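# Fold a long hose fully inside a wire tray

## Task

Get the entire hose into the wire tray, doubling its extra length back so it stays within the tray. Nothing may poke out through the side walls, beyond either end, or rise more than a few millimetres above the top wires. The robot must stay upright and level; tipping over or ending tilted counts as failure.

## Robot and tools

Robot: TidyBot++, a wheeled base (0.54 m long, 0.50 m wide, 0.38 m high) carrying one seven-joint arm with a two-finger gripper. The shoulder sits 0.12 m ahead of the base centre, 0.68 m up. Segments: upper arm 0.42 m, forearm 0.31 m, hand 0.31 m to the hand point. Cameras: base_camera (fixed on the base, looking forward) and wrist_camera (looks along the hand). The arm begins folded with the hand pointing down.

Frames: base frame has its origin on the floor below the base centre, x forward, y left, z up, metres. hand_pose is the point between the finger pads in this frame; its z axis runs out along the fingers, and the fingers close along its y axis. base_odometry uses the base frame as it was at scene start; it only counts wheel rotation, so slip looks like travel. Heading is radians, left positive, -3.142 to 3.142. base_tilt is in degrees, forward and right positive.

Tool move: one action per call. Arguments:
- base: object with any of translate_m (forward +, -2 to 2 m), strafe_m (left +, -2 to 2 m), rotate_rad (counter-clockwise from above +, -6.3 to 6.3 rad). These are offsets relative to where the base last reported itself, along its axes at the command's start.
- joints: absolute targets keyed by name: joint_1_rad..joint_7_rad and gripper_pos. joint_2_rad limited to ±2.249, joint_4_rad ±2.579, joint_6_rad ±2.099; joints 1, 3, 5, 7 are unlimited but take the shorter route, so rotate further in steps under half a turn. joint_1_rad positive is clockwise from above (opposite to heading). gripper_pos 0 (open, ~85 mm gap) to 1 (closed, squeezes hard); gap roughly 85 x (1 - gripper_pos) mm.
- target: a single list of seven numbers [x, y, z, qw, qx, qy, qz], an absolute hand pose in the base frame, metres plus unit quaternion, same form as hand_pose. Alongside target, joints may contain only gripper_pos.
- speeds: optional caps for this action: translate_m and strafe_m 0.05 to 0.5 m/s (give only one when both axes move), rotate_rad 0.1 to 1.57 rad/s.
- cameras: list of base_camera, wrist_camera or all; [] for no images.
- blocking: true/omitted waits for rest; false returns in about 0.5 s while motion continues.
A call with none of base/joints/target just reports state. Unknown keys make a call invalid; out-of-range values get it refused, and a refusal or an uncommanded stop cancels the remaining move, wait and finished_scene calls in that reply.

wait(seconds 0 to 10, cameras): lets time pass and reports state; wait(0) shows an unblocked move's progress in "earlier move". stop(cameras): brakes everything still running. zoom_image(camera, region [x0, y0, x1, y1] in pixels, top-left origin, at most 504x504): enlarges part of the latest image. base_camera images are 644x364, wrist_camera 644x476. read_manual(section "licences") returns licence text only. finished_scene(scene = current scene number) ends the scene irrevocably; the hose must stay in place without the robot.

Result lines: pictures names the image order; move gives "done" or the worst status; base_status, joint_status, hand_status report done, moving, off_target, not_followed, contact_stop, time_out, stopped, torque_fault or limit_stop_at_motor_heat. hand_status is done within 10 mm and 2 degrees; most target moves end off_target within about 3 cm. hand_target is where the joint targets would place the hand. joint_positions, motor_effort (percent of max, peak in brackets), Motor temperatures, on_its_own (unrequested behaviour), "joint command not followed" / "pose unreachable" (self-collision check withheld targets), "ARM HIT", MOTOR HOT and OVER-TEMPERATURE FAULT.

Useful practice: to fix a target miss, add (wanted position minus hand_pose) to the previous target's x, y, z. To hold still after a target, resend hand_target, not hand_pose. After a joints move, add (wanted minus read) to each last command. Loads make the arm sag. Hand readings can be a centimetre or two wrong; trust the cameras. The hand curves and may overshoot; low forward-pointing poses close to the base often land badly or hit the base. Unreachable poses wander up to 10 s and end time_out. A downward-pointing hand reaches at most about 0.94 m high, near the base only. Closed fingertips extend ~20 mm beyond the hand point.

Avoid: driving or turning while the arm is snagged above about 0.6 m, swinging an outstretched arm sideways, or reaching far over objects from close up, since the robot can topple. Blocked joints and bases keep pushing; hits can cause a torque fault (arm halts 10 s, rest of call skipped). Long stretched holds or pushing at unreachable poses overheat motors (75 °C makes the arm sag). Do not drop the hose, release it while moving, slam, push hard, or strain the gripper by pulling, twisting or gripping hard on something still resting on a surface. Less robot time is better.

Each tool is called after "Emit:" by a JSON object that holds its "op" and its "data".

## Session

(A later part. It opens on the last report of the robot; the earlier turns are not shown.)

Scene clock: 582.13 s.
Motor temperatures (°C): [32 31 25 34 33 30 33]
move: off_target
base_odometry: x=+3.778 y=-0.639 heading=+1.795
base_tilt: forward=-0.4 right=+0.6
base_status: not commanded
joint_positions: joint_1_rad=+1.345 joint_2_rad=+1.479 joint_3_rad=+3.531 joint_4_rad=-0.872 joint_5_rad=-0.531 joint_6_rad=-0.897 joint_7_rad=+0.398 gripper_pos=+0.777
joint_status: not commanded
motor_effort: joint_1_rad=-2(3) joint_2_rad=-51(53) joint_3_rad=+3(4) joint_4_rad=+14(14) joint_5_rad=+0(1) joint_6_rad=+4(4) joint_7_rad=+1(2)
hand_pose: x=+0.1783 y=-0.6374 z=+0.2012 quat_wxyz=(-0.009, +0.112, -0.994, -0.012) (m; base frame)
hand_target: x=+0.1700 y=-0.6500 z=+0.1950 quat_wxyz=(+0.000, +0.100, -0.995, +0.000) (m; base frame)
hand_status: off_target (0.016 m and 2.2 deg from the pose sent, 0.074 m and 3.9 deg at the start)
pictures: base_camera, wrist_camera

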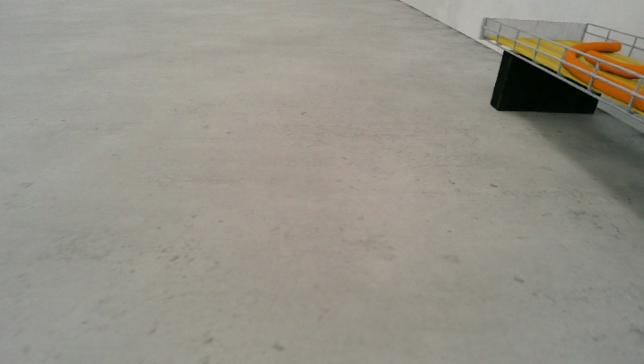

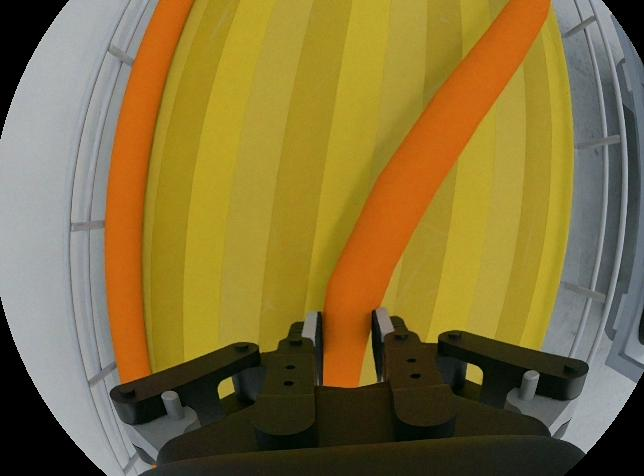

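Emit:
{"op": "move", "data": {"joints": {"gripper_pos": 0.6}, "target": [0.17, -0.645, 0.185, 0.0, -0.10, 0.995, 0.0]}}

Emit:
{"op": "move", "data": {"base": {"translate_m": 0.08}, "speeds": {"translate_m": 0.1}}}

Scene clock: 583.30 s.
Motor temperatures (°C): [32 31 25 34 33 30 33]
move: off_target
base_odometry: x=+3.778 y=-0.639 heading=+1.795
base_tilt: forward=-0.4 right=+0.6
base_status: not commanded
joint_positions: joint_1_rad=+1.345 joint_2_rad=+1.501 joint_3_rad=+3.521 joint_4_rad=-0.871 joint_5_rad=-0.531 joint_6_rad=-0.896 joint_7_rad=+0.398 gripper_pos=+0.600
joint_status: all done
motor_effort: joint_1_rad=+1(2) joint_2_rad=-53(53) joint_3_rad=+4(5) joint_4_rad=+13(14) joint_5_rad=+0(0) joint_6_rad=+3(4) joint_7_rad=+0(2)
hand_pose: x=+0.1810 y=-0.6260 z=+0.1868 quat_wxyz=(-0.012, +0.112, -0.993, -0.023) (m; base frame)
hand_target: x=+0.1700 y=-0.6450 z=+0.1850 quat_wxyz=(+0.000, +0.100, -0.995, +0.000) (m; base frame)
hand_status: off_target (0.022 m and 3.4 deg from the pose sent, 0.020 m and 2.2 deg at the start)
pictures: base_camera, wrist_camera

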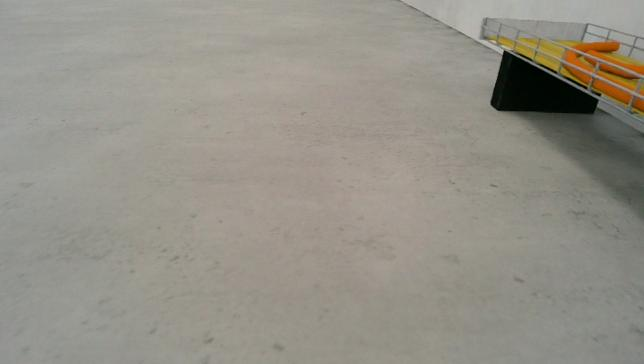

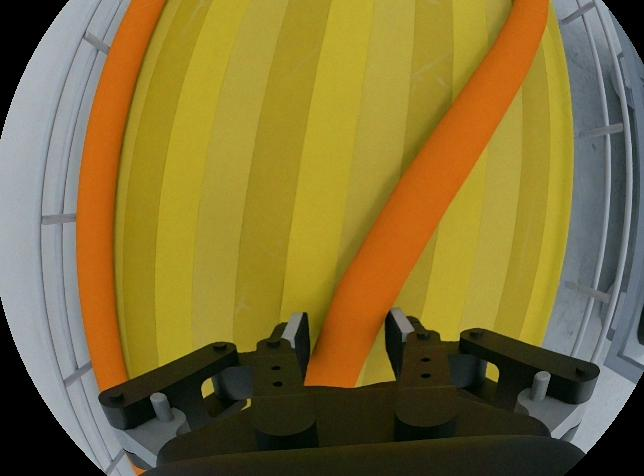

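Scene clock: 584.57 s.
Motor temperatures (°C): [32 31 25 34 33 30 33]
move: done
base_odometry: x=+3.760 y=-0.562 heading=+1.795
base_tilt: forward=-0.4 right=+0.6
base_status: done
joint_positions: joint_1_rad=+1.363 joint_2_rad=+1.502 joint_3_rad=+3.528 joint_4_rad=-0.871 joint_5_rad=-0.521 joint_6_rad=-0.896 joint_7_rad=+0.398 gripper_pos=+0.600
joint_status: not commanded
motor_effort: joint_1_rad=-4(6) joint_2_rad=-52(54) joint_3_rad=+1(4) joint_4_rad=+13(15) joint_5_rad=-2(3) joint_6_rad=+1(3) joint_7_rad=+1(2)
hand_pose: x=+0.1643 y=-0.6267 z=+0.1866 quat_wxyz=(-0.005, +0.107, -0.994, -0.025) (m; base frame)
hand_target: x=+0.1700 y=-0.6450 z=+0.1850 quat_wxyz=(+0.000, +0.100, -0.995, +0.000) (m; base frame)
hand_status: not commanded
pictures: base_camera, wrist_camera

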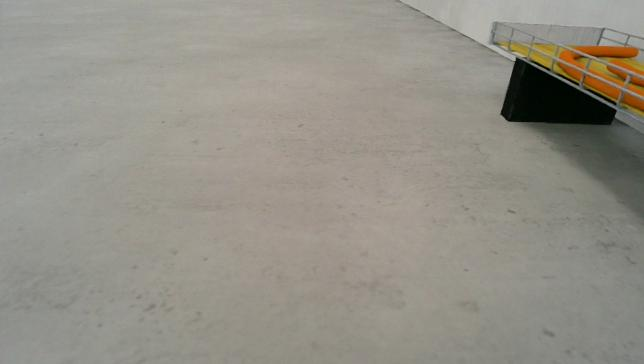

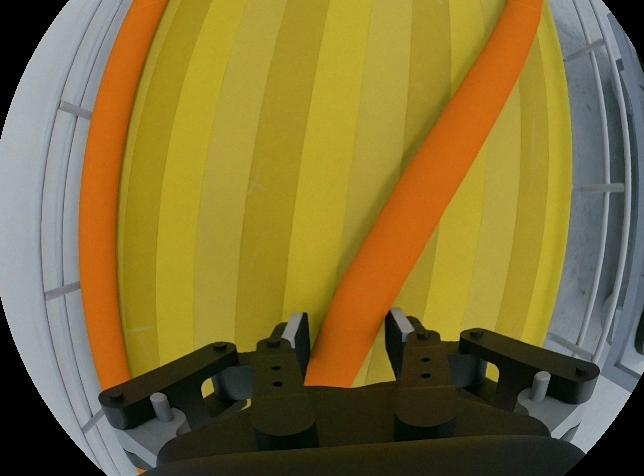

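Emit:
{"op": "move", "data": {"base": {"translate_m": 0.15}, "speeds": {"translate_m": 0.1}}}

Emit:
{"op": "zoom_image", "data": {"camera": "base_camera", "region": [484, 0, 643, 130]}}

Scene clock: 586.80 s.
Motor temperatures (°C): [32 31 25 34 33 30 33]
move: done
base_odometry: x=+3.727 y=-0.415 heading=+1.795
base_tilt: forward=-0.4 right=+0.6
base_status: done
joint_positions: joint_1_rad=+1.375 joint_2_rad=+1.503 joint_3_rad=+3.535 joint_4_rad=-0.871 joint_5_rad=-0.515 joint_6_rad=-0.896 joint_7_rad=+0.398 gripper_pos=+0.600
joint_status: not commanded
motor_effort: joint_1_rad=-3(8) joint_2_rad=-51(53) joint_3_rad=+1(2) joint_4_rad=+11(14) joint_5_rad=-1(4) joint_6_rad=+0(2) joint_7_rad=+1(2)
hand_pose: x=+0.1511 y=-0.6272 z=+0.1865 quat_wxyz=(+0.000, +0.102, -0.994, -0.025) (m; base frame)
hand_target: x=+0.1700 y=-0.6450 z=+0.1850 quat_wxyz=(+0.000, +0.100, -0.995, +0.000) (m; base frame)
hand_status: not commanded
pictures: base_camera, wrist_camera

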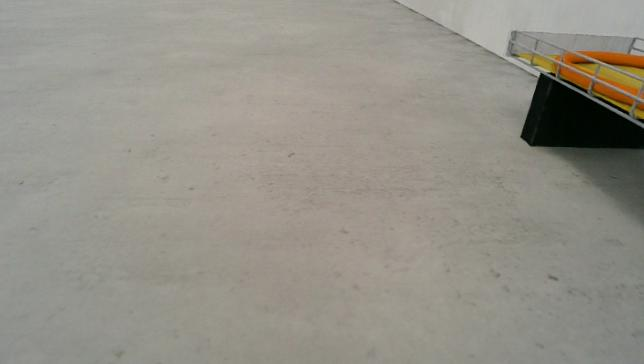

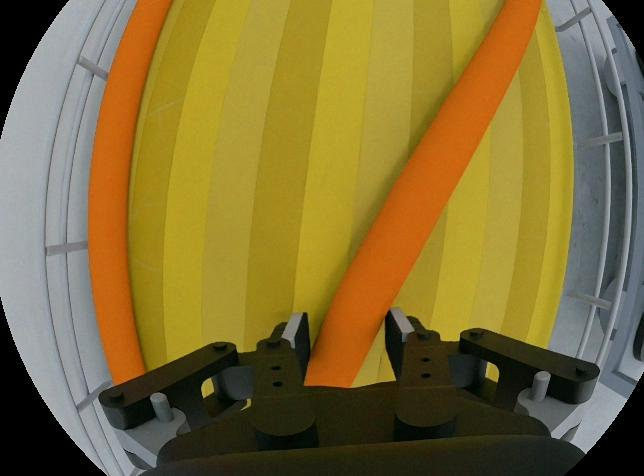

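Scaled by 3.170.

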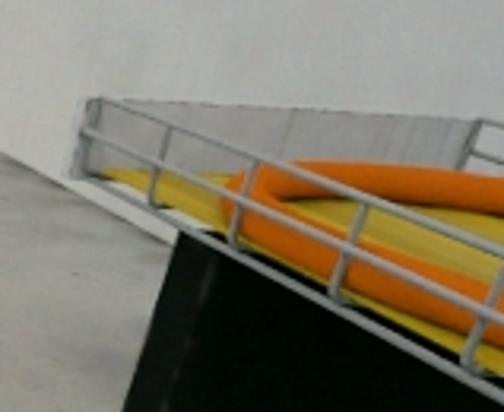

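Emit:
{"op": "move", "data": {"base": {"translate_m": 0.12}, "speeds": {"translate_m": 0.1}, "target": [0.16, -0.58, 0.185, 0.0, -0.03, 0.9995, 0.0]}}

Emit:
{"op": "zoom_image", "data": {"camera": "base_camera", "region": [484, 0, 643, 130]}}

Scene clock: 588.90 s.
Motor temperatures (°C): [32 31 25 34 33 30 33]
move: off_target
base_odometry: x=+3.700 y=-0.298 heading=+1.795
base_tilt: forward=-0.4 right=+0.6
base_status: done
joint_positions: joint_1_rad=+1.325 joint_2_rad=+1.422 joint_3_rad=+3.553 joint_4_rad=-1.188 joint_5_rad=-0.644 joint_6_rad=-0.709 joint_7_rad=+0.398 gripper_pos=+0.600
joint_status: not commanded
motor_effort: joint_1_rad=-1(9) joint_2_rad=-46(52) joint_3_rad=+4(4) joint_4_rad=+7(13) joint_5_rad=+0(4) joint_6_rad=-1(2) joint_7_rad=+1(2)
hand_pose: x=+0.1409 y=-0.5682 z=+0.1813 quat_wxyz=(+0.007, +0.019, -0.999, -0.025) (m; base frame)
hand_target: x=+0.1600 y=-0.5800 z=+0.1850 quat_wxyz=(+0.000, +0.030, -1.000, +0.000) (m; base frame)
hand_status: off_target (0.023 m and 3.2 deg from the pose sent, 0.048 m and 8.8 deg at the start)
pictures: base_camera, wrist_camera

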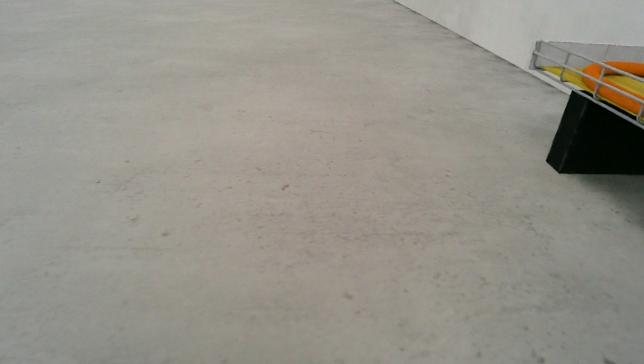

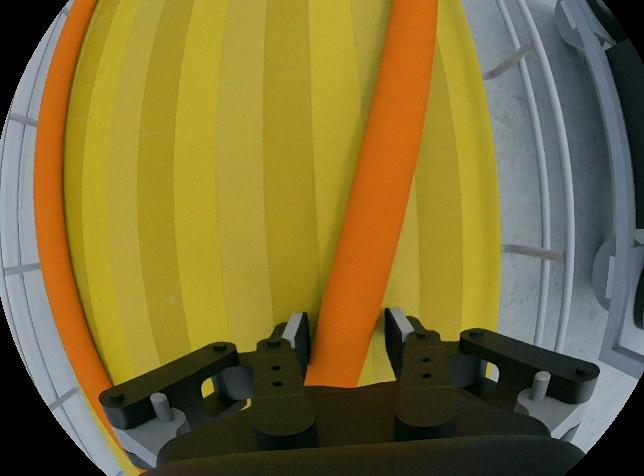

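Scaled by 3.170.

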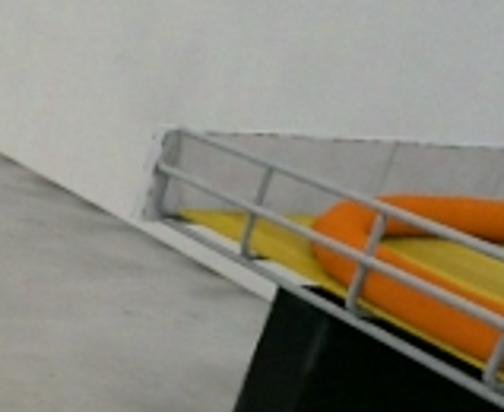

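Emit:
{"op": "move", "data": {"joints": {"gripper_pos": 0.2}}}

Emit:
{"op": "move", "data": {"target": [0.15, -0.57, 0.27, 0.0, 0.03, 0.9995, 0.0]}}

Emit:
{"op": "move", "data": {"target": [0.15, -0.57, 0.52, 0.0, 0.0, 1, 0.0]}}

Scene clock: 589.93 s.
Motor temperatures (°C): [32 31 25 34 33 30 33]
move: done
base_odometry: x=+3.700 y=-0.298 heading=+1.795
base_tilt: forward=-0.4 right=+0.6
base_status: not commanded
joint_positions: joint_1_rad=+1.325 joint_2_rad=+1.422 joint_3_rad=+3.553 joint_4_rad=-1.190 joint_5_rad=-0.647 joint_6_rad=-0.709 joint_7_rad=+0.398 gripper_pos=+0.200
joint_status: all done
motor_effort: joint_1_rad=+0(1) joint_2_rad=-46(47) joint_3_rad=+5(5) joint_4_rad=+7(8) joint_5_rad=+0(1) joint_6_rad=+0(0) joint_7_rad=+0(1)
hand_pose: x=+0.1415 y=-0.5672 z=+0.1810 quat_wxyz=(+0.006, +0.018, -0.999, -0.026) (m; base frame)
hand_target: x=+0.1600 y=-0.5800 z=+0.1850 quat_wxyz=(+0.000, +0.030, -1.000, +0.000) (m; base frame)
hand_status: not commanded
pictures: base_camera, wrist_camera

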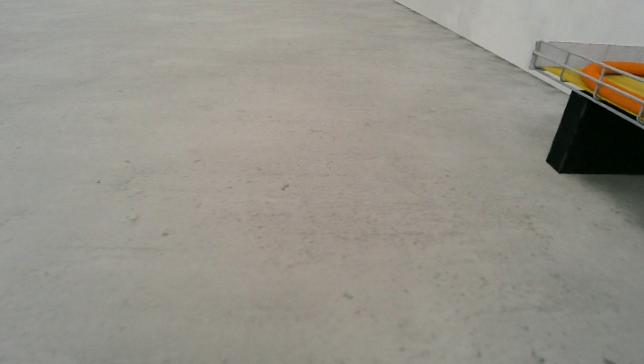

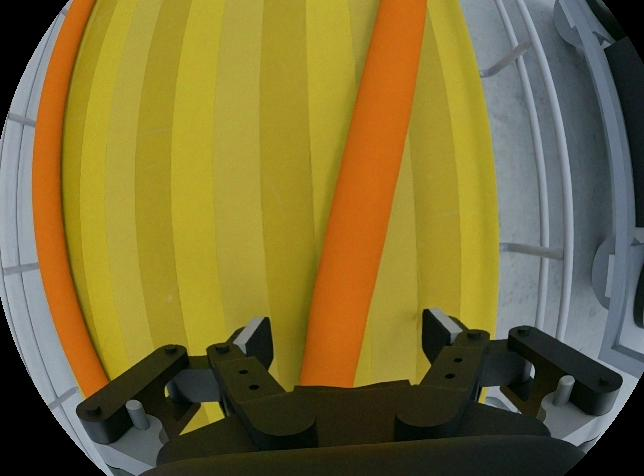

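Scene clock: 591.37 s.
Motor temperatures (°C): [32 31 25 34 33 30 33]
move: off_target
base_odometry: x=+3.700 y=-0.298 heading=+1.795
base_tilt: forward=-0.3 right=+0.5
base_status: not commanded
joint_positions: joint_1_rad=+1.298 joint_2_rad=+1.229 joint_3_rad=+3.601 joint_4_rad=-1.338 joint_5_rad=-0.658 joint_6_rad=-0.709 joint_7_rad=+0.398 gripper_pos=+0.200
joint_status: not commanded
motor_effort: joint_1_rad=-1(1) joint_2_rad=-45(49) joint_3_rad=+5(5) joint_4_rad=+9(9) joint_5_rad=+0(1) joint_6_rad=+1(1) joint_7_rad=+0(1)
hand_pose: x=+0.1329 y=-0.5793 z=+0.2722 quat_wxyz=(+0.010, -0.009, -1.000, +0.008) (m; base frame)
hand_target: x=+0.1500 y=-0.5700 z=+0.2700 quat_wxyz=(+0.000, -0.030, -1.000, +0.000) (m; base frame)
hand_status: off_target (0.020 m and 2.8 deg from the pose sent, 0.089 m and 6.3 deg at the start)
pictures: base_camera, wrist_camera

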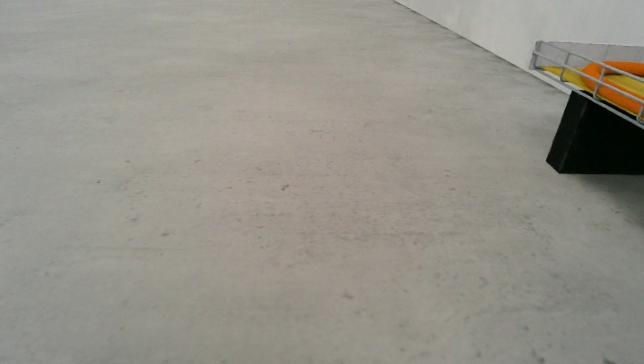

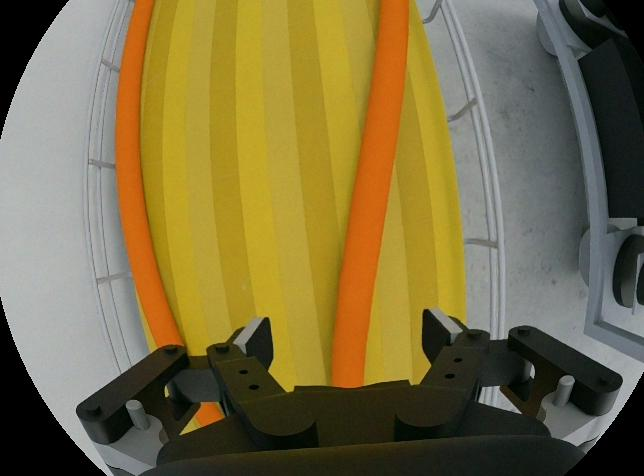

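Scene clock: 593.23 s.
Motor temperatures (°C): [32 31 25 34 33 30 33]
move: off_target
base_odometry: x=+3.700 y=-0.298 heading=+1.795
base_tilt: forward=-0.4 right=+0.6
base_status: not commanded
joint_positions: joint_1_rad=+1.233 joint_2_rad=+0.831 joint_3_rad=+3.737 joint_4_rad=-1.325 joint_5_rad=-0.520 joint_6_rad=-1.086 joint_7_rad=+0.343 gripper_pos=+0.200
joint_status: not commanded
motor_effort: joint_1_rad=-1(1) joint_2_rad=-41(49) joint_3_rad=+5(6) joint_4_rad=+14(14) joint_5_rad=+0(1) joint_6_rad=+1(1) joint_7_rad=+0(2)
hand_pose: x=+0.1438 y=-0.5849 z=+0.5144 quat_wxyz=(-0.012, +0.007, -1.000, +0.026) (m; base frame)
hand_target: x=+0.1500 y=-0.5700 z=+0.5200 quat_wxyz=(+0.000, +0.000, -1.000, +0.000) (m; base frame)
hand_status: off_target (0.017 m and 3.4 deg from the pose sent, 0.249 m and 1.8 deg at the start)
pictures: base_camera, wrist_camera

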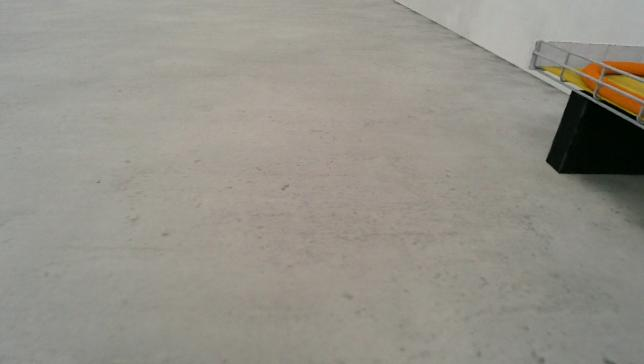

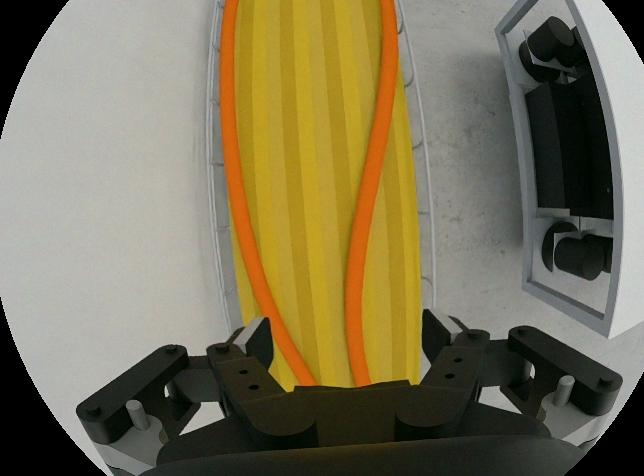

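Emit:
{"op": "move", "data": {"base": {"translate_m": -0.4}}}

Emit:
{"op": "zoom_image", "data": {"camera": "wrist_camera", "region": [150, 0, 500, 300]}}

Scene clock: 595.57 s.
Motor temperatures (°C): [32 31 25 34 33 30 33]
move: done
base_odometry: x=+3.789 y=-0.688 heading=+1.795
base_tilt: forward=-0.4 right=+0.5
base_status: done
joint_positions: joint_1_rad=+1.213 joint_2_rad=+0.831 joint_3_rad=+3.747 joint_4_rad=-1.324 joint_5_rad=-0.512 joint_6_rad=-1.091 joint_7_rad=+0.343 gripper_pos=+0.200
joint_status: not commanded
motor_effort: joint_1_rad=-1(4) joint_2_rad=-41(44) joint_3_rad=+5(7) joint_4_rad=+13(14) joint_5_rad=+0(1) joint_6_rad=+1(1) joint_7_rad=+1(2)
hand_pose: x=+0.1492 y=-0.5831 z=+0.5159 quat_wxyz=(-0.006, +0.016, -1.000, +0.024) (m; base frame)
hand_target: x=+0.1500 y=-0.5700 z=+0.5200 quat_wxyz=(+0.000, +0.000, -1.000, +0.000) (m; base frame)
hand_status: not commanded
pictures: base_camera, wrist_camera

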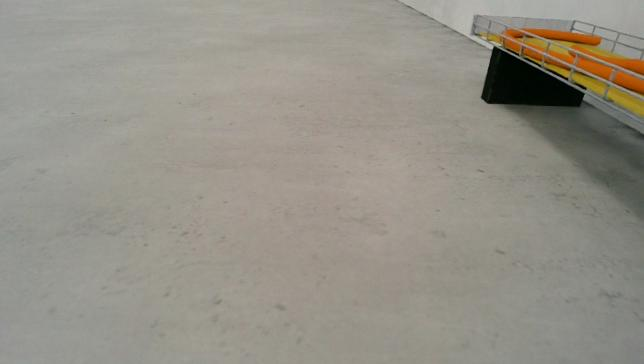

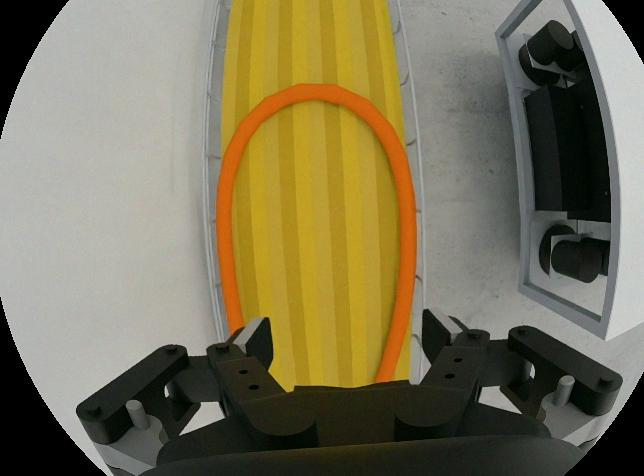

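Scaled by 1.440.

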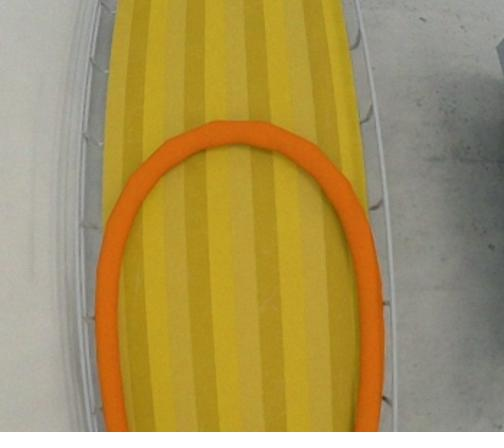

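Emit:
{"op": "move", "data": {"base": {"translate_m": 0.8}}}

Emit:
{"op": "move", "data": {"base": {"translate_m": 0.4}}}

Emit:
{"op": "zoom_image", "data": {"camera": "wrist_camera", "region": [150, 0, 500, 400]}}

Scene clock: 598.90 s.
Motor temperatures (°C): [32 31 25 34 33 30 33]
move: done
base_odometry: x=+3.611 y=+0.092 heading=+1.796
base_tilt: forward=-0.4 right=+0.5
base_status: done
joint_positions: joint_1_rad=+1.210 joint_2_rad=+0.831 joint_3_rad=+3.747 joint_4_rad=-1.324 joint_5_rad=-0.511 joint_6_rad=-1.093 joint_7_rad=+0.343 gripper_pos=+0.200
joint_status: not commanded
motor_effort: joint_1_rad=-1(5) joint_2_rad=-42(44) joint_3_rad=+6(7) joint_4_rad=+13(15) joint_5_rad=+0(1) joint_6_rad=+1(1) joint_7_rad=+0(1)
hand_pose: x=+0.1507 y=-0.5825 z=+0.5160 quat_wxyz=(-0.006, +0.018, -1.000, +0.023) (m; base frame)
hand_target: x=+0.1500 y=-0.5700 z=+0.5200 quat_wxyz=(+0.000, +0.000, -1.000, +0.000) (m; base frame)
hand_status: not commanded
pictures: base_camera, wrist_camera

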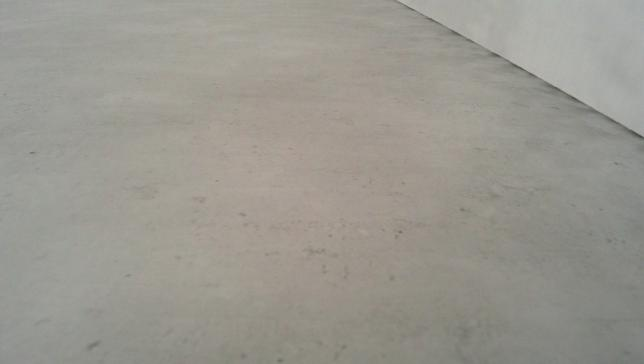

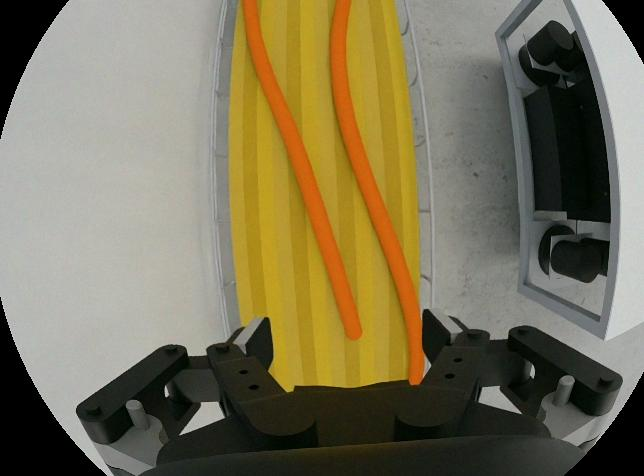

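Scene clock: 601.03 s.
Motor temperatures (°C): [32 31 25 34 33 30 33]
move: done
base_odometry: x=+3.522 y=+0.482 heading=+1.797
base_tilt: forward=-0.3 right=+0.6
base_status: done
joint_positions: joint_1_rad=+1.204 joint_2_rad=+0.831 joint_3_rad=+3.745 joint_4_rad=-1.324 joint_5_rad=-0.510 joint_6_rad=-1.093 joint_7_rad=+0.343 gripper_pos=+0.200
joint_status: not commanded
motor_effort: joint_1_rad=+0(4) joint_2_rad=-41(42) joint_3_rad=+5(7) joint_4_rad=+13(14) joint_5_rad=+0(1) joint_6_rad=+1(1) joint_7_rad=+0(2)
hand_pose: x=+0.1551 y=-0.5822 z=+0.5158 quat_wxyz=(-0.006, +0.021, -0.999, +0.023) (m; base frame)
hand_target: x=+0.1500 y=-0.5700 z=+0.5200 quat_wxyz=(+0.000, +0.000, -1.000, +0.000) (m; base frame)
hand_status: not commanded
pictures: base_camera, wrist_camera

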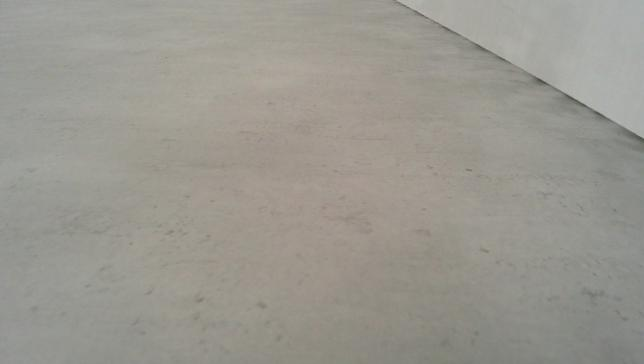

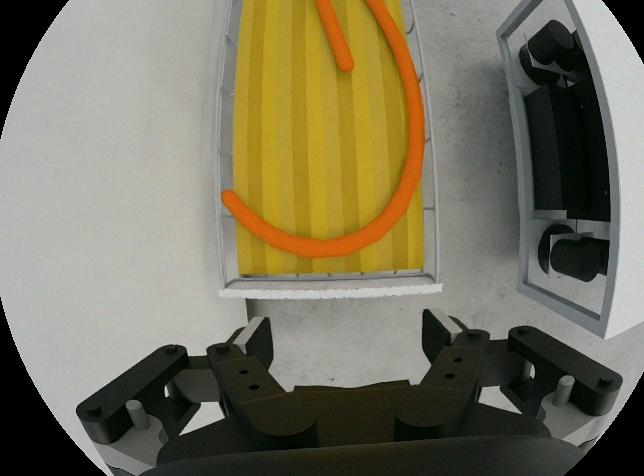

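Scaled by 1.260.

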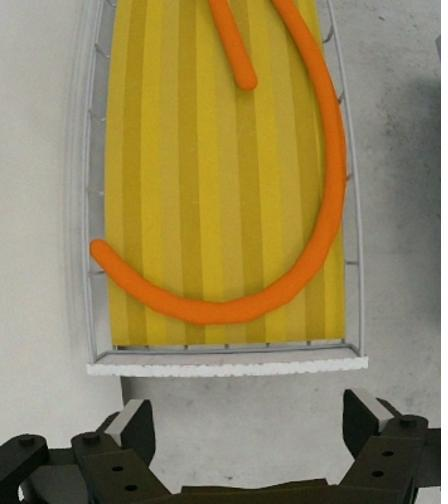

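Emit:
{"op": "zoom_image", "data": {"camera": "wrist_camera", "region": [200, 150, 300, 230]}}

Emit:
{"op": "zoom_image", "data": {"camera": "wrist_camera", "region": [360, 20, 460, 220]}}

Scaled by 5.040.

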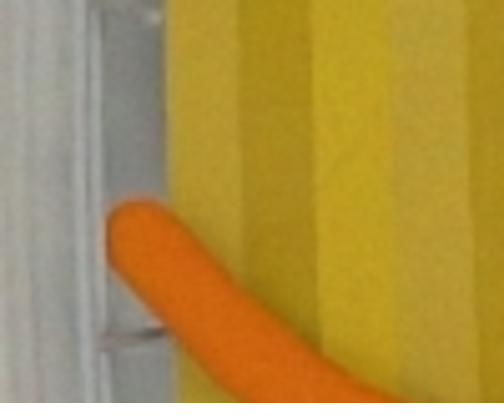

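Scaled by 2.520.

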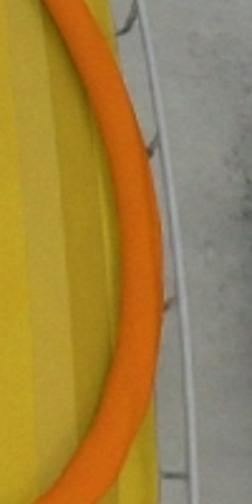

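Emit:
{"op": "move", "data": {"target": [0.17, -0.71, 0.34, 0.0, 0.0, 1, 0.0], "joints": {"gripper_pos": 1.0}}}

Emit:
{"op": "zoom_image", "data": {"camera": "wrist_camera", "region": [180, 130, 380, 290]}}

Scene clock: 604.37 s.
Motor temperatures (°C): [32 31 25 34 33 30 33]
move: off_target
base_odometry: x=+3.522 y=+0.482 heading=+1.797
base_tilt: forward=-0.4 right=+0.6
base_status: not commanded
joint_positions: joint_1_rad=+1.404 joint_2_rad=+1.383 joint_3_rad=+3.488 joint_4_rad=-0.537 joint_5_rad=-0.388 joint_6_rad=-1.196 joint_7_rad=+0.088 gripper_pos=+0.999
joint_status: all done
motor_effort: joint_1_rad=-1(2) joint_2_rad=-54(56) joint_3_rad=+1(5) joint_4_rad=+14(16) joint_5_rad=+0(1) joint_6_rad=+1(1) joint_7_rad=+1(1)
hand_pose: x=+0.1913 y=-0.7246 z=+0.3469 quat_wxyz=(-0.012, +0.031, -0.999, +0.029) (m; base frame)
hand_target: x=+0.1700 y=-0.7100 z=+0.3400 quat_wxyz=(+0.000, +0.000, -1.000, +0.000) (m; base frame)
hand_status: off_target (0.027 m and 5.0 deg from the pose sent, 0.218 m and 3.7 deg at the start)
pictures: base_camera, wrist_camera

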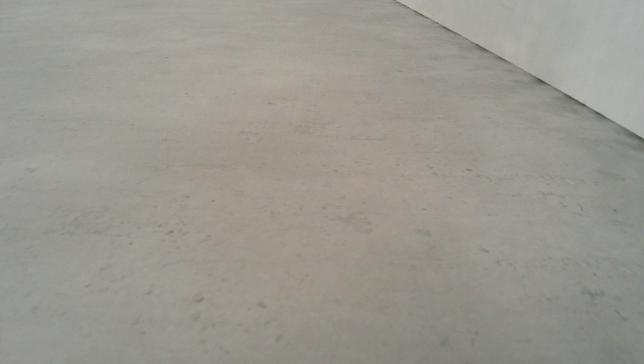

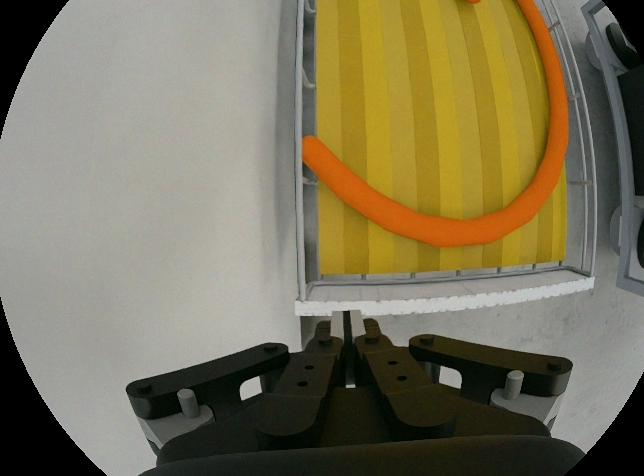

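Scaled by 2.520.

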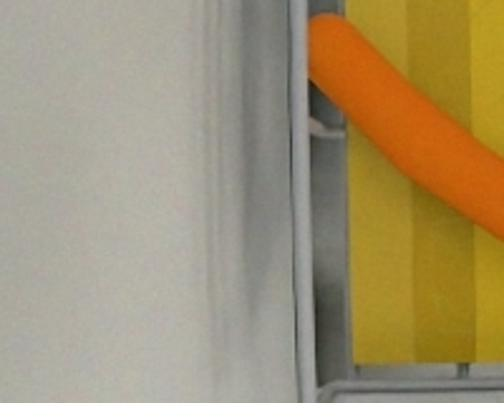

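Emit:
{"op": "move", "data": {"base": {"translate_m": -0.03, "strafe_m": -0.05}}}

Emit:
{"op": "zoom_image", "data": {"camera": "wrist_camera", "region": [300, 120, 400, 220]}}

Scene clock: 605.63 s.
Motor temperatures (°C): [32 31 25 34 33 30 33]
move: done
base_odometry: x=+3.578 y=+0.464 heading=+1.797
base_tilt: forward=-0.3 right=+0.6
base_status: done
joint_positions: joint_1_rad=+1.405 joint_2_rad=+1.393 joint_3_rad=+3.475 joint_4_rad=-0.541 joint_5_rad=-0.386 joint_6_rad=-1.266 joint_7_rad=+0.086 gripper_pos=+0.999
joint_status: not commanded
motor_effort: joint_1_rad=+2(5) joint_2_rad=-56(58) joint_3_rad=+2(5) joint_4_rad=+17(24) joint_5_rad=+0(1) joint_6_rad=+4(15) joint_7_rad=+1(1)
hand_pose: x=+0.1957 y=-0.6975 z=+0.3384 quat_wxyz=(-0.019, +0.030, -0.999, -0.013) (m; base frame)
hand_target: x=+0.1700 y=-0.7100 z=+0.3400 quat_wxyz=(+0.000, +0.000, -1.000, +0.000) (m; base frame)
hand_status: not commanded
pictures: base_camera, wrist_camera

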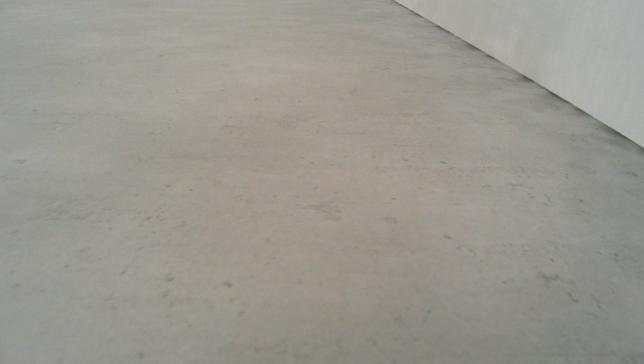

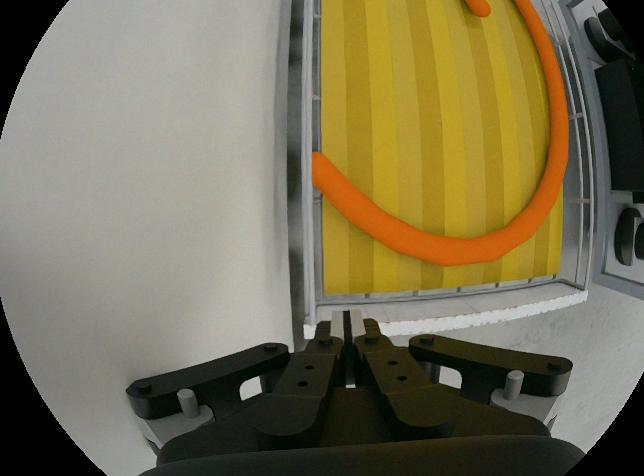

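Scaled by 5.040.

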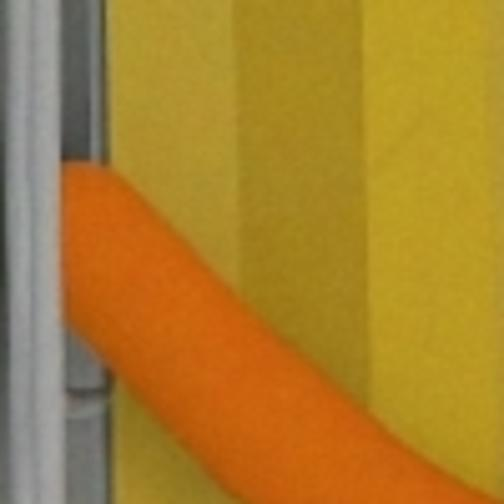

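Emit:
{"op": "move", "data": {"target": [0.15, -0.60, 0.48, 0.0, 0.0, 1, 0.0]}}

Emit:
{"op": "move", "data": {"base": {"translate_m": -1.22, "strafe_m": 0.05}}}

Scene clock: 608.07 s.
Motor temperatures (°C): [32 31 25 34 33 30 33]
move: off_target
base_odometry: x=+3.578 y=+0.464 heading=+1.797
base_tilt: forward=-0.3 right=+0.6
base_status: not commanded
joint_positions: joint_1_rad=+1.285 joint_2_rad=+0.949 joint_3_rad=+3.681 joint_4_rad=-1.193 joint_5_rad=-0.445 joint_6_rad=-1.185 joint_7_rad=+0.203 gripper_pos=+0.999
joint_status: not commanded
motor_effort: joint_1_rad=+0(2) joint_2_rad=-44(56) joint_3_rad=+5(5) joint_4_rad=+13(17) joint_5_rad=+0(1) joint_6_rad=-1(4) joint_7_rad=+1(1)
hand_pose: x=+0.1350 y=-0.5835 z=+0.4748 quat_wxyz=(+0.009, -0.027, -0.999, -0.034) (m; base frame)
hand_target: x=+0.1500 y=-0.6000 z=+0.4800 quat_wxyz=(+0.000, +0.000, -1.000, +0.000) (m; base frame)
hand_status: off_target (0.023 m and 5.1 deg from the pose sent, 0.178 m and 4.4 deg at the start)
pictures: base_camera, wrist_camera

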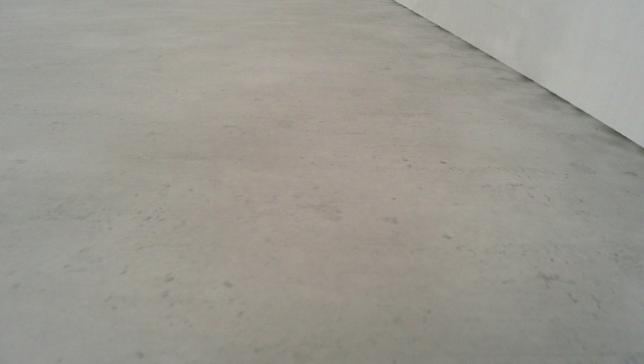

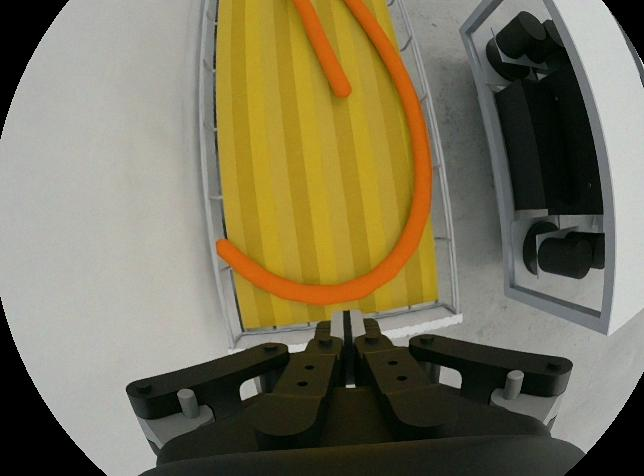

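Scene clock: 611.83 s.
Motor temperatures (°C): [32 31 25 34 33 30 33]
move: done
base_odometry: x=+3.803 y=-0.736 heading=+1.797
base_tilt: forward=-0.4 right=+0.6
base_status: done
joint_positions: joint_1_rad=+1.266 joint_2_rad=+0.948 joint_3_rad=+3.689 joint_4_rad=-1.196 joint_5_rad=-0.451 joint_6_rad=-1.182 joint_7_rad=+0.205 gripper_pos=+0.999
joint_status: not commanded
motor_effort: joint_1_rad=+1(4) joint_2_rad=-44(45) joint_3_rad=+5(6) joint_4_rad=+12(14) joint_5_rad=+0(1) joint_6_rad=+0(1) joint_7_rad=+0(2)
hand_pose: x=+0.1430 y=-0.5839 z=+0.4755 quat_wxyz=(+0.010, -0.021, -0.999, -0.032) (m; base frame)
hand_target: x=+0.1500 y=-0.6000 z=+0.4800 quat_wxyz=(+0.000, +0.000, -1.000, +0.000) (m; base frame)
hand_status: not commanded
pictures: base_camera, wrist_camera

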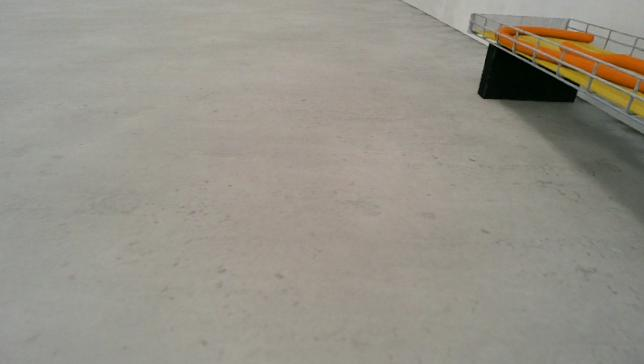

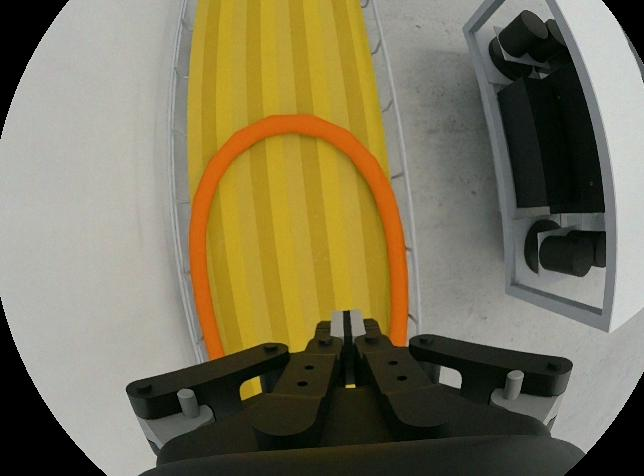

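Emit:
{"op": "move", "data": {}}

Scene clock: 612.40 s.
Motor temperatures (°C): [32 31 25 34 33 30 33]
base_odometry: x=+3.803 y=-0.736 heading=+1.797
base_tilt: forward=-0.4 right=+0.6
base_status: done
joint_positions: joint_1_rad=+1.266 joint_2_rad=+0.948 joint_3_rad=+3.689 joint_4_rad=-1.196 joint_5_rad=-0.451 joint_6_rad=-1.182 joint_7_rad=+0.205 gripper_pos=+0.999
joint_status: not commanded
motor_effort: joint_1_rad=+0(4) joint_2_rad=-45(45) joint_3_rad=+5(6) joint_4_rad=+12(14) joint_5_rad=+0(1) joint_6_rad=+0(1) joint_7_rad=+0(2)
hand_pose: x=+0.1430 y=-0.5839 z=+0.4755 quat_wxyz=(+0.010, -0.021, -0.999, -0.032) (m; base frame)
hand_target: x=+0.1500 y=-0.6000 z=+0.4800 quat_wxyz=(+0.000, +0.000, -1.000, +0.000) (m; base frame)
hand_status: not commanded
pictures: base_camera, wrist_camera

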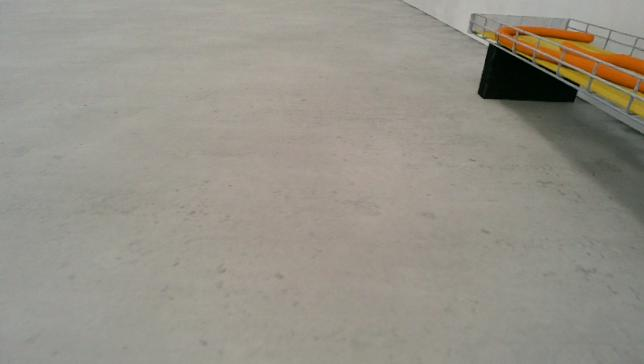

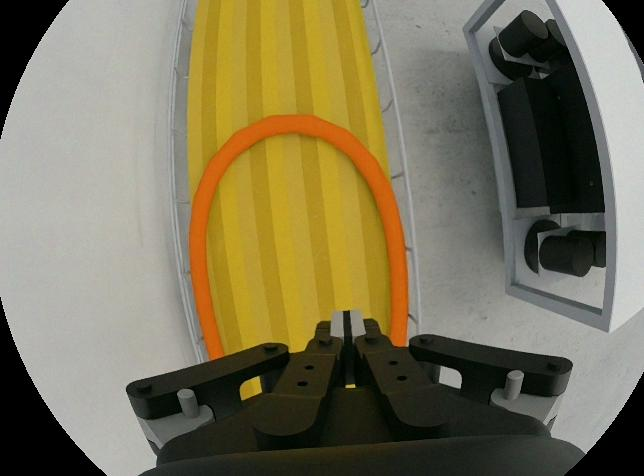

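Emit:
{"op": "move", "data": {"target": [0.15, -0.66, 0.30, 0, 0, -1, 0], "cameras": ["wrist_camera"]}}

Emit:
{"op": "move", "data": {"target": [0.15, -0.665, 0.22, 0, 0, -1, 0], "cameras": ["wrist_camera"]}}

Scene clock: 614.43 s.
Motor temperatures (°C): [32 31 25 34 33 30 33]
move: off_target
base_odometry: x=+3.803 y=-0.736 heading=+1.797
base_tilt: forward=-0.4 right=+0.6
base_status: not commanded
joint_positions: joint_1_rad=+1.342 joint_2_rad=+1.317 joint_3_rad=+3.586 joint_4_rad=-0.928 joint_5_rad=-0.464 joint_6_rad=-1.060 joint_7_rad=+0.205 gripper_pos=+0.999
joint_status: not commanded
motor_effort: joint_1_rad=-1(2) joint_2_rad=-50(54) joint_3_rad=+4(5) joint_4_rad=+11(14) joint_5_rad=+0(1) joint_6_rad=-1(1) joint_7_rad=+0(1)
hand_pose: x=+0.1499 y=-0.6314 z=+0.2992 quat_wxyz=(+0.017, +0.020, -0.999, -0.039) (m; base frame)
hand_target: x=+0.1500 y=-0.6600 z=+0.3000 quat_wxyz=(+0.000, +0.000, -1.000, +0.000) (m; base frame)
hand_status: off_target (0.029 m and 5.4 deg from the pose sent, 0.191 m and 4.6 deg at the start)
pictures: wrist_camera

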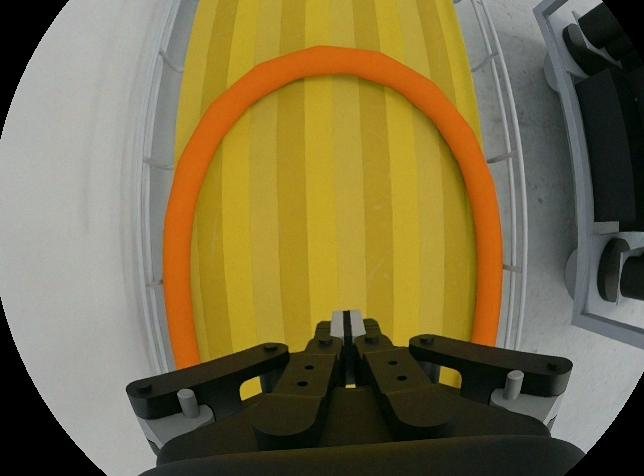

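Scene clock: 615.83 s.
Motor temperatures (°C): [32 31 25 34 33 30 33]
move: off_target
base_odometry: x=+3.803 y=-0.736 heading=+1.797
base_tilt: forward=-0.4 right=+0.6
base_status: not commanded
joint_positions: joint_1_rad=+1.371 joint_2_rad=+1.478 joint_3_rad=+3.544 joint_4_rad=-0.800 joint_5_rad=-0.464 joint_6_rad=-1.004 joint_7_rad=+0.205 gripper_pos=+0.999
joint_status: not commanded
motor_effort: joint_1_rad=+1(1) joint_2_rad=-51(56) joint_3_rad=+3(4) joint_4_rad=+11(13) joint_5_rad=+0(1) joint_6_rad=+0(1) joint_7_rad=+0(1)
hand_pose: x=+0.1554 y=-0.6386 z=+0.2188 quat_wxyz=(+0.011, +0.036, -0.999, -0.037) (m; base frame)
hand_target: x=+0.1500 y=-0.6650 z=+0.2200 quat_wxyz=(+0.000, +0.000, -1.000, +0.000) (m; base frame)
hand_status: off_target (0.027 m and 6.0 deg from the pose sent, 0.086 m and 5.4 deg at the start)
pictures: wrist_camera

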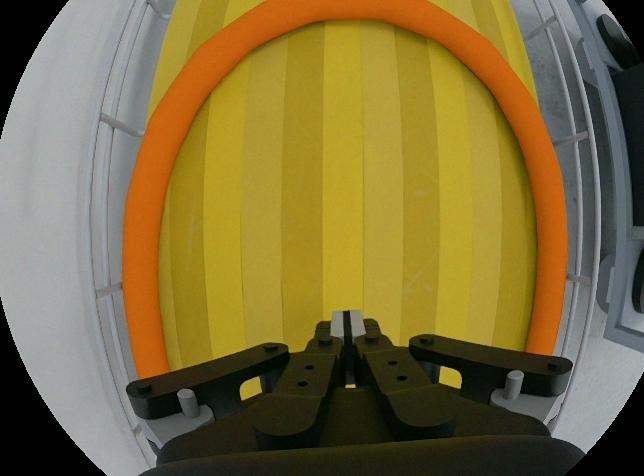

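Emit:
{"op": "move", "data": {"target": [0.145, -0.665, 0.189, 0, 0, -1, 0], "cameras": ["wrist_camera"]}}

Emit:
{"op": "move", "data": {"base": {"translate_m": -0.25}, "speeds": {"translate_m": 0.12}, "cameras": ["wrist_camera"]}}

Scene clock: 616.87 s.
Motor temperatures (°C): [32 31 25 34 33 30 33]
move: off_target
base_odometry: x=+3.803 y=-0.736 heading=+1.797
base_tilt: forward=-0.4 right=+0.6
base_status: not commanded
joint_positions: joint_1_rad=+1.391 joint_2_rad=+1.531 joint_3_rad=+3.531 joint_4_rad=-0.741 joint_5_rad=-0.464 joint_6_rad=-0.987 joint_7_rad=+0.205 gripper_pos=+0.999
joint_status: not commanded
motor_effort: joint_1_rad=-1(2) joint_2_rad=-52(54) joint_3_rad=+3(3) joint_4_rad=+11(13) joint_5_rad=+0(1) joint_6_rad=+0(1) joint_7_rad=+0(1)
hand_pose: x=+0.1533 y=-0.6468 z=+0.1962 quat_wxyz=(+0.007, +0.038, -0.999, -0.028) (m; base frame)
hand_target: x=+0.1450 y=-0.6650 z=+0.1890 quat_wxyz=(+0.000, +0.000, -1.000, +0.000) (m; base frame)
hand_status: off_target (0.021 m and 5.5 deg from the pose sent, 0.041 m and 6.0 deg at the start)
pictures: wrist_camera

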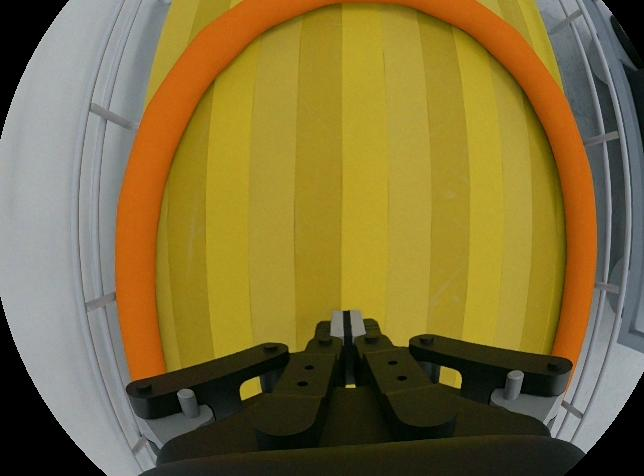

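Scene clock: 619.53 s.
Motor temperatures (°C): [32 31 25 34 33 30 33]
move: done
base_odometry: x=+3.859 y=-0.979 heading=+1.797
base_tilt: forward=-0.4 right=+0.5
base_status: done
joint_positions: joint_1_rad=+1.390 joint_2_rad=+1.531 joint_3_rad=+3.494 joint_4_rad=-0.731 joint_5_rad=-0.482 joint_6_rad=-0.987 joint_7_rad=+0.205 gripper_pos=+0.999
joint_status: not commanded
motor_effort: joint_1_rad=+7(9) joint_2_rad=-48(53) joint_3_rad=+7(9) joint_4_rad=+10(12) joint_5_rad=+4(6) joint_6_rad=+1(2) joint_7_rad=+0(1)
hand_pose: x=+0.1792 y=-0.6489 z=+0.1963 quat_wxyz=(-0.020, +0.036, -0.999, -0.025) (m; base frame)
hand_target: x=+0.1450 y=-0.6650 z=+0.1890 quat_wxyz=(+0.000, +0.000, -1.000, +0.000) (m; base frame)
hand_status: not commanded
pictures: wrist_camera

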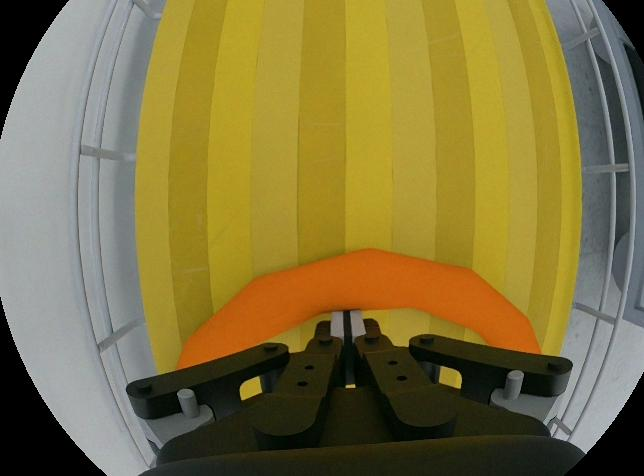

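Emit:
{"op": "move", "data": {"base": {"translate_m": -0.12}, "speeds": {"translate_m": 0.1}, "cameras": ["wrist_camera"]}}

Scene clock: 621.40 s.
Motor temperatures (°C): [32 31 25 34 33 30 33]
move: done
base_odometry: x=+3.886 y=-1.097 heading=+1.797
base_tilt: forward=-0.4 right=+0.6
base_status: done
joint_positions: joint_1_rad=+1.383 joint_2_rad=+1.530 joint_3_rad=+3.490 joint_4_rad=-0.729 joint_5_rad=-0.486 joint_6_rad=-0.987 joint_7_rad=+0.205 gripper_pos=+0.999
joint_status: not commanded
motor_effort: joint_1_rad=+5(11) joint_2_rad=-51(51) joint_3_rad=+6(10) joint_4_rad=+11(12) joint_5_rad=+3(6) joint_6_rad=+1(2) joint_7_rad=+0(1)
hand_pose: x=+0.1875 y=-0.6490 z=+0.1966 quat_wxyz=(-0.024, +0.039, -0.999, -0.024) (m; base frame)
hand_target: x=+0.1450 y=-0.6650 z=+0.1890 quat_wxyz=(+0.000, +0.000, -1.000, +0.000) (m; base frame)
hand_status: not commanded
pictures: wrist_camera

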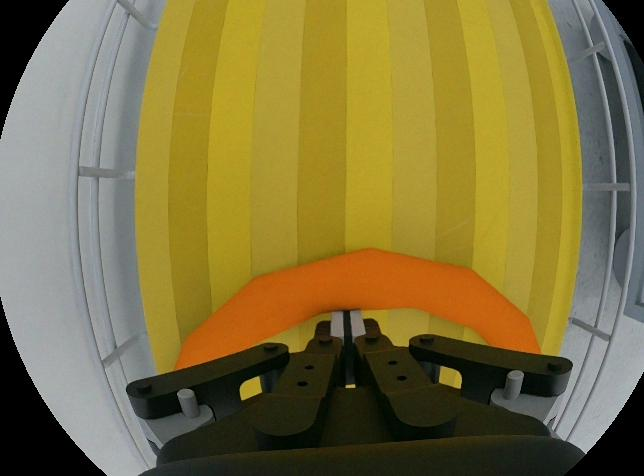

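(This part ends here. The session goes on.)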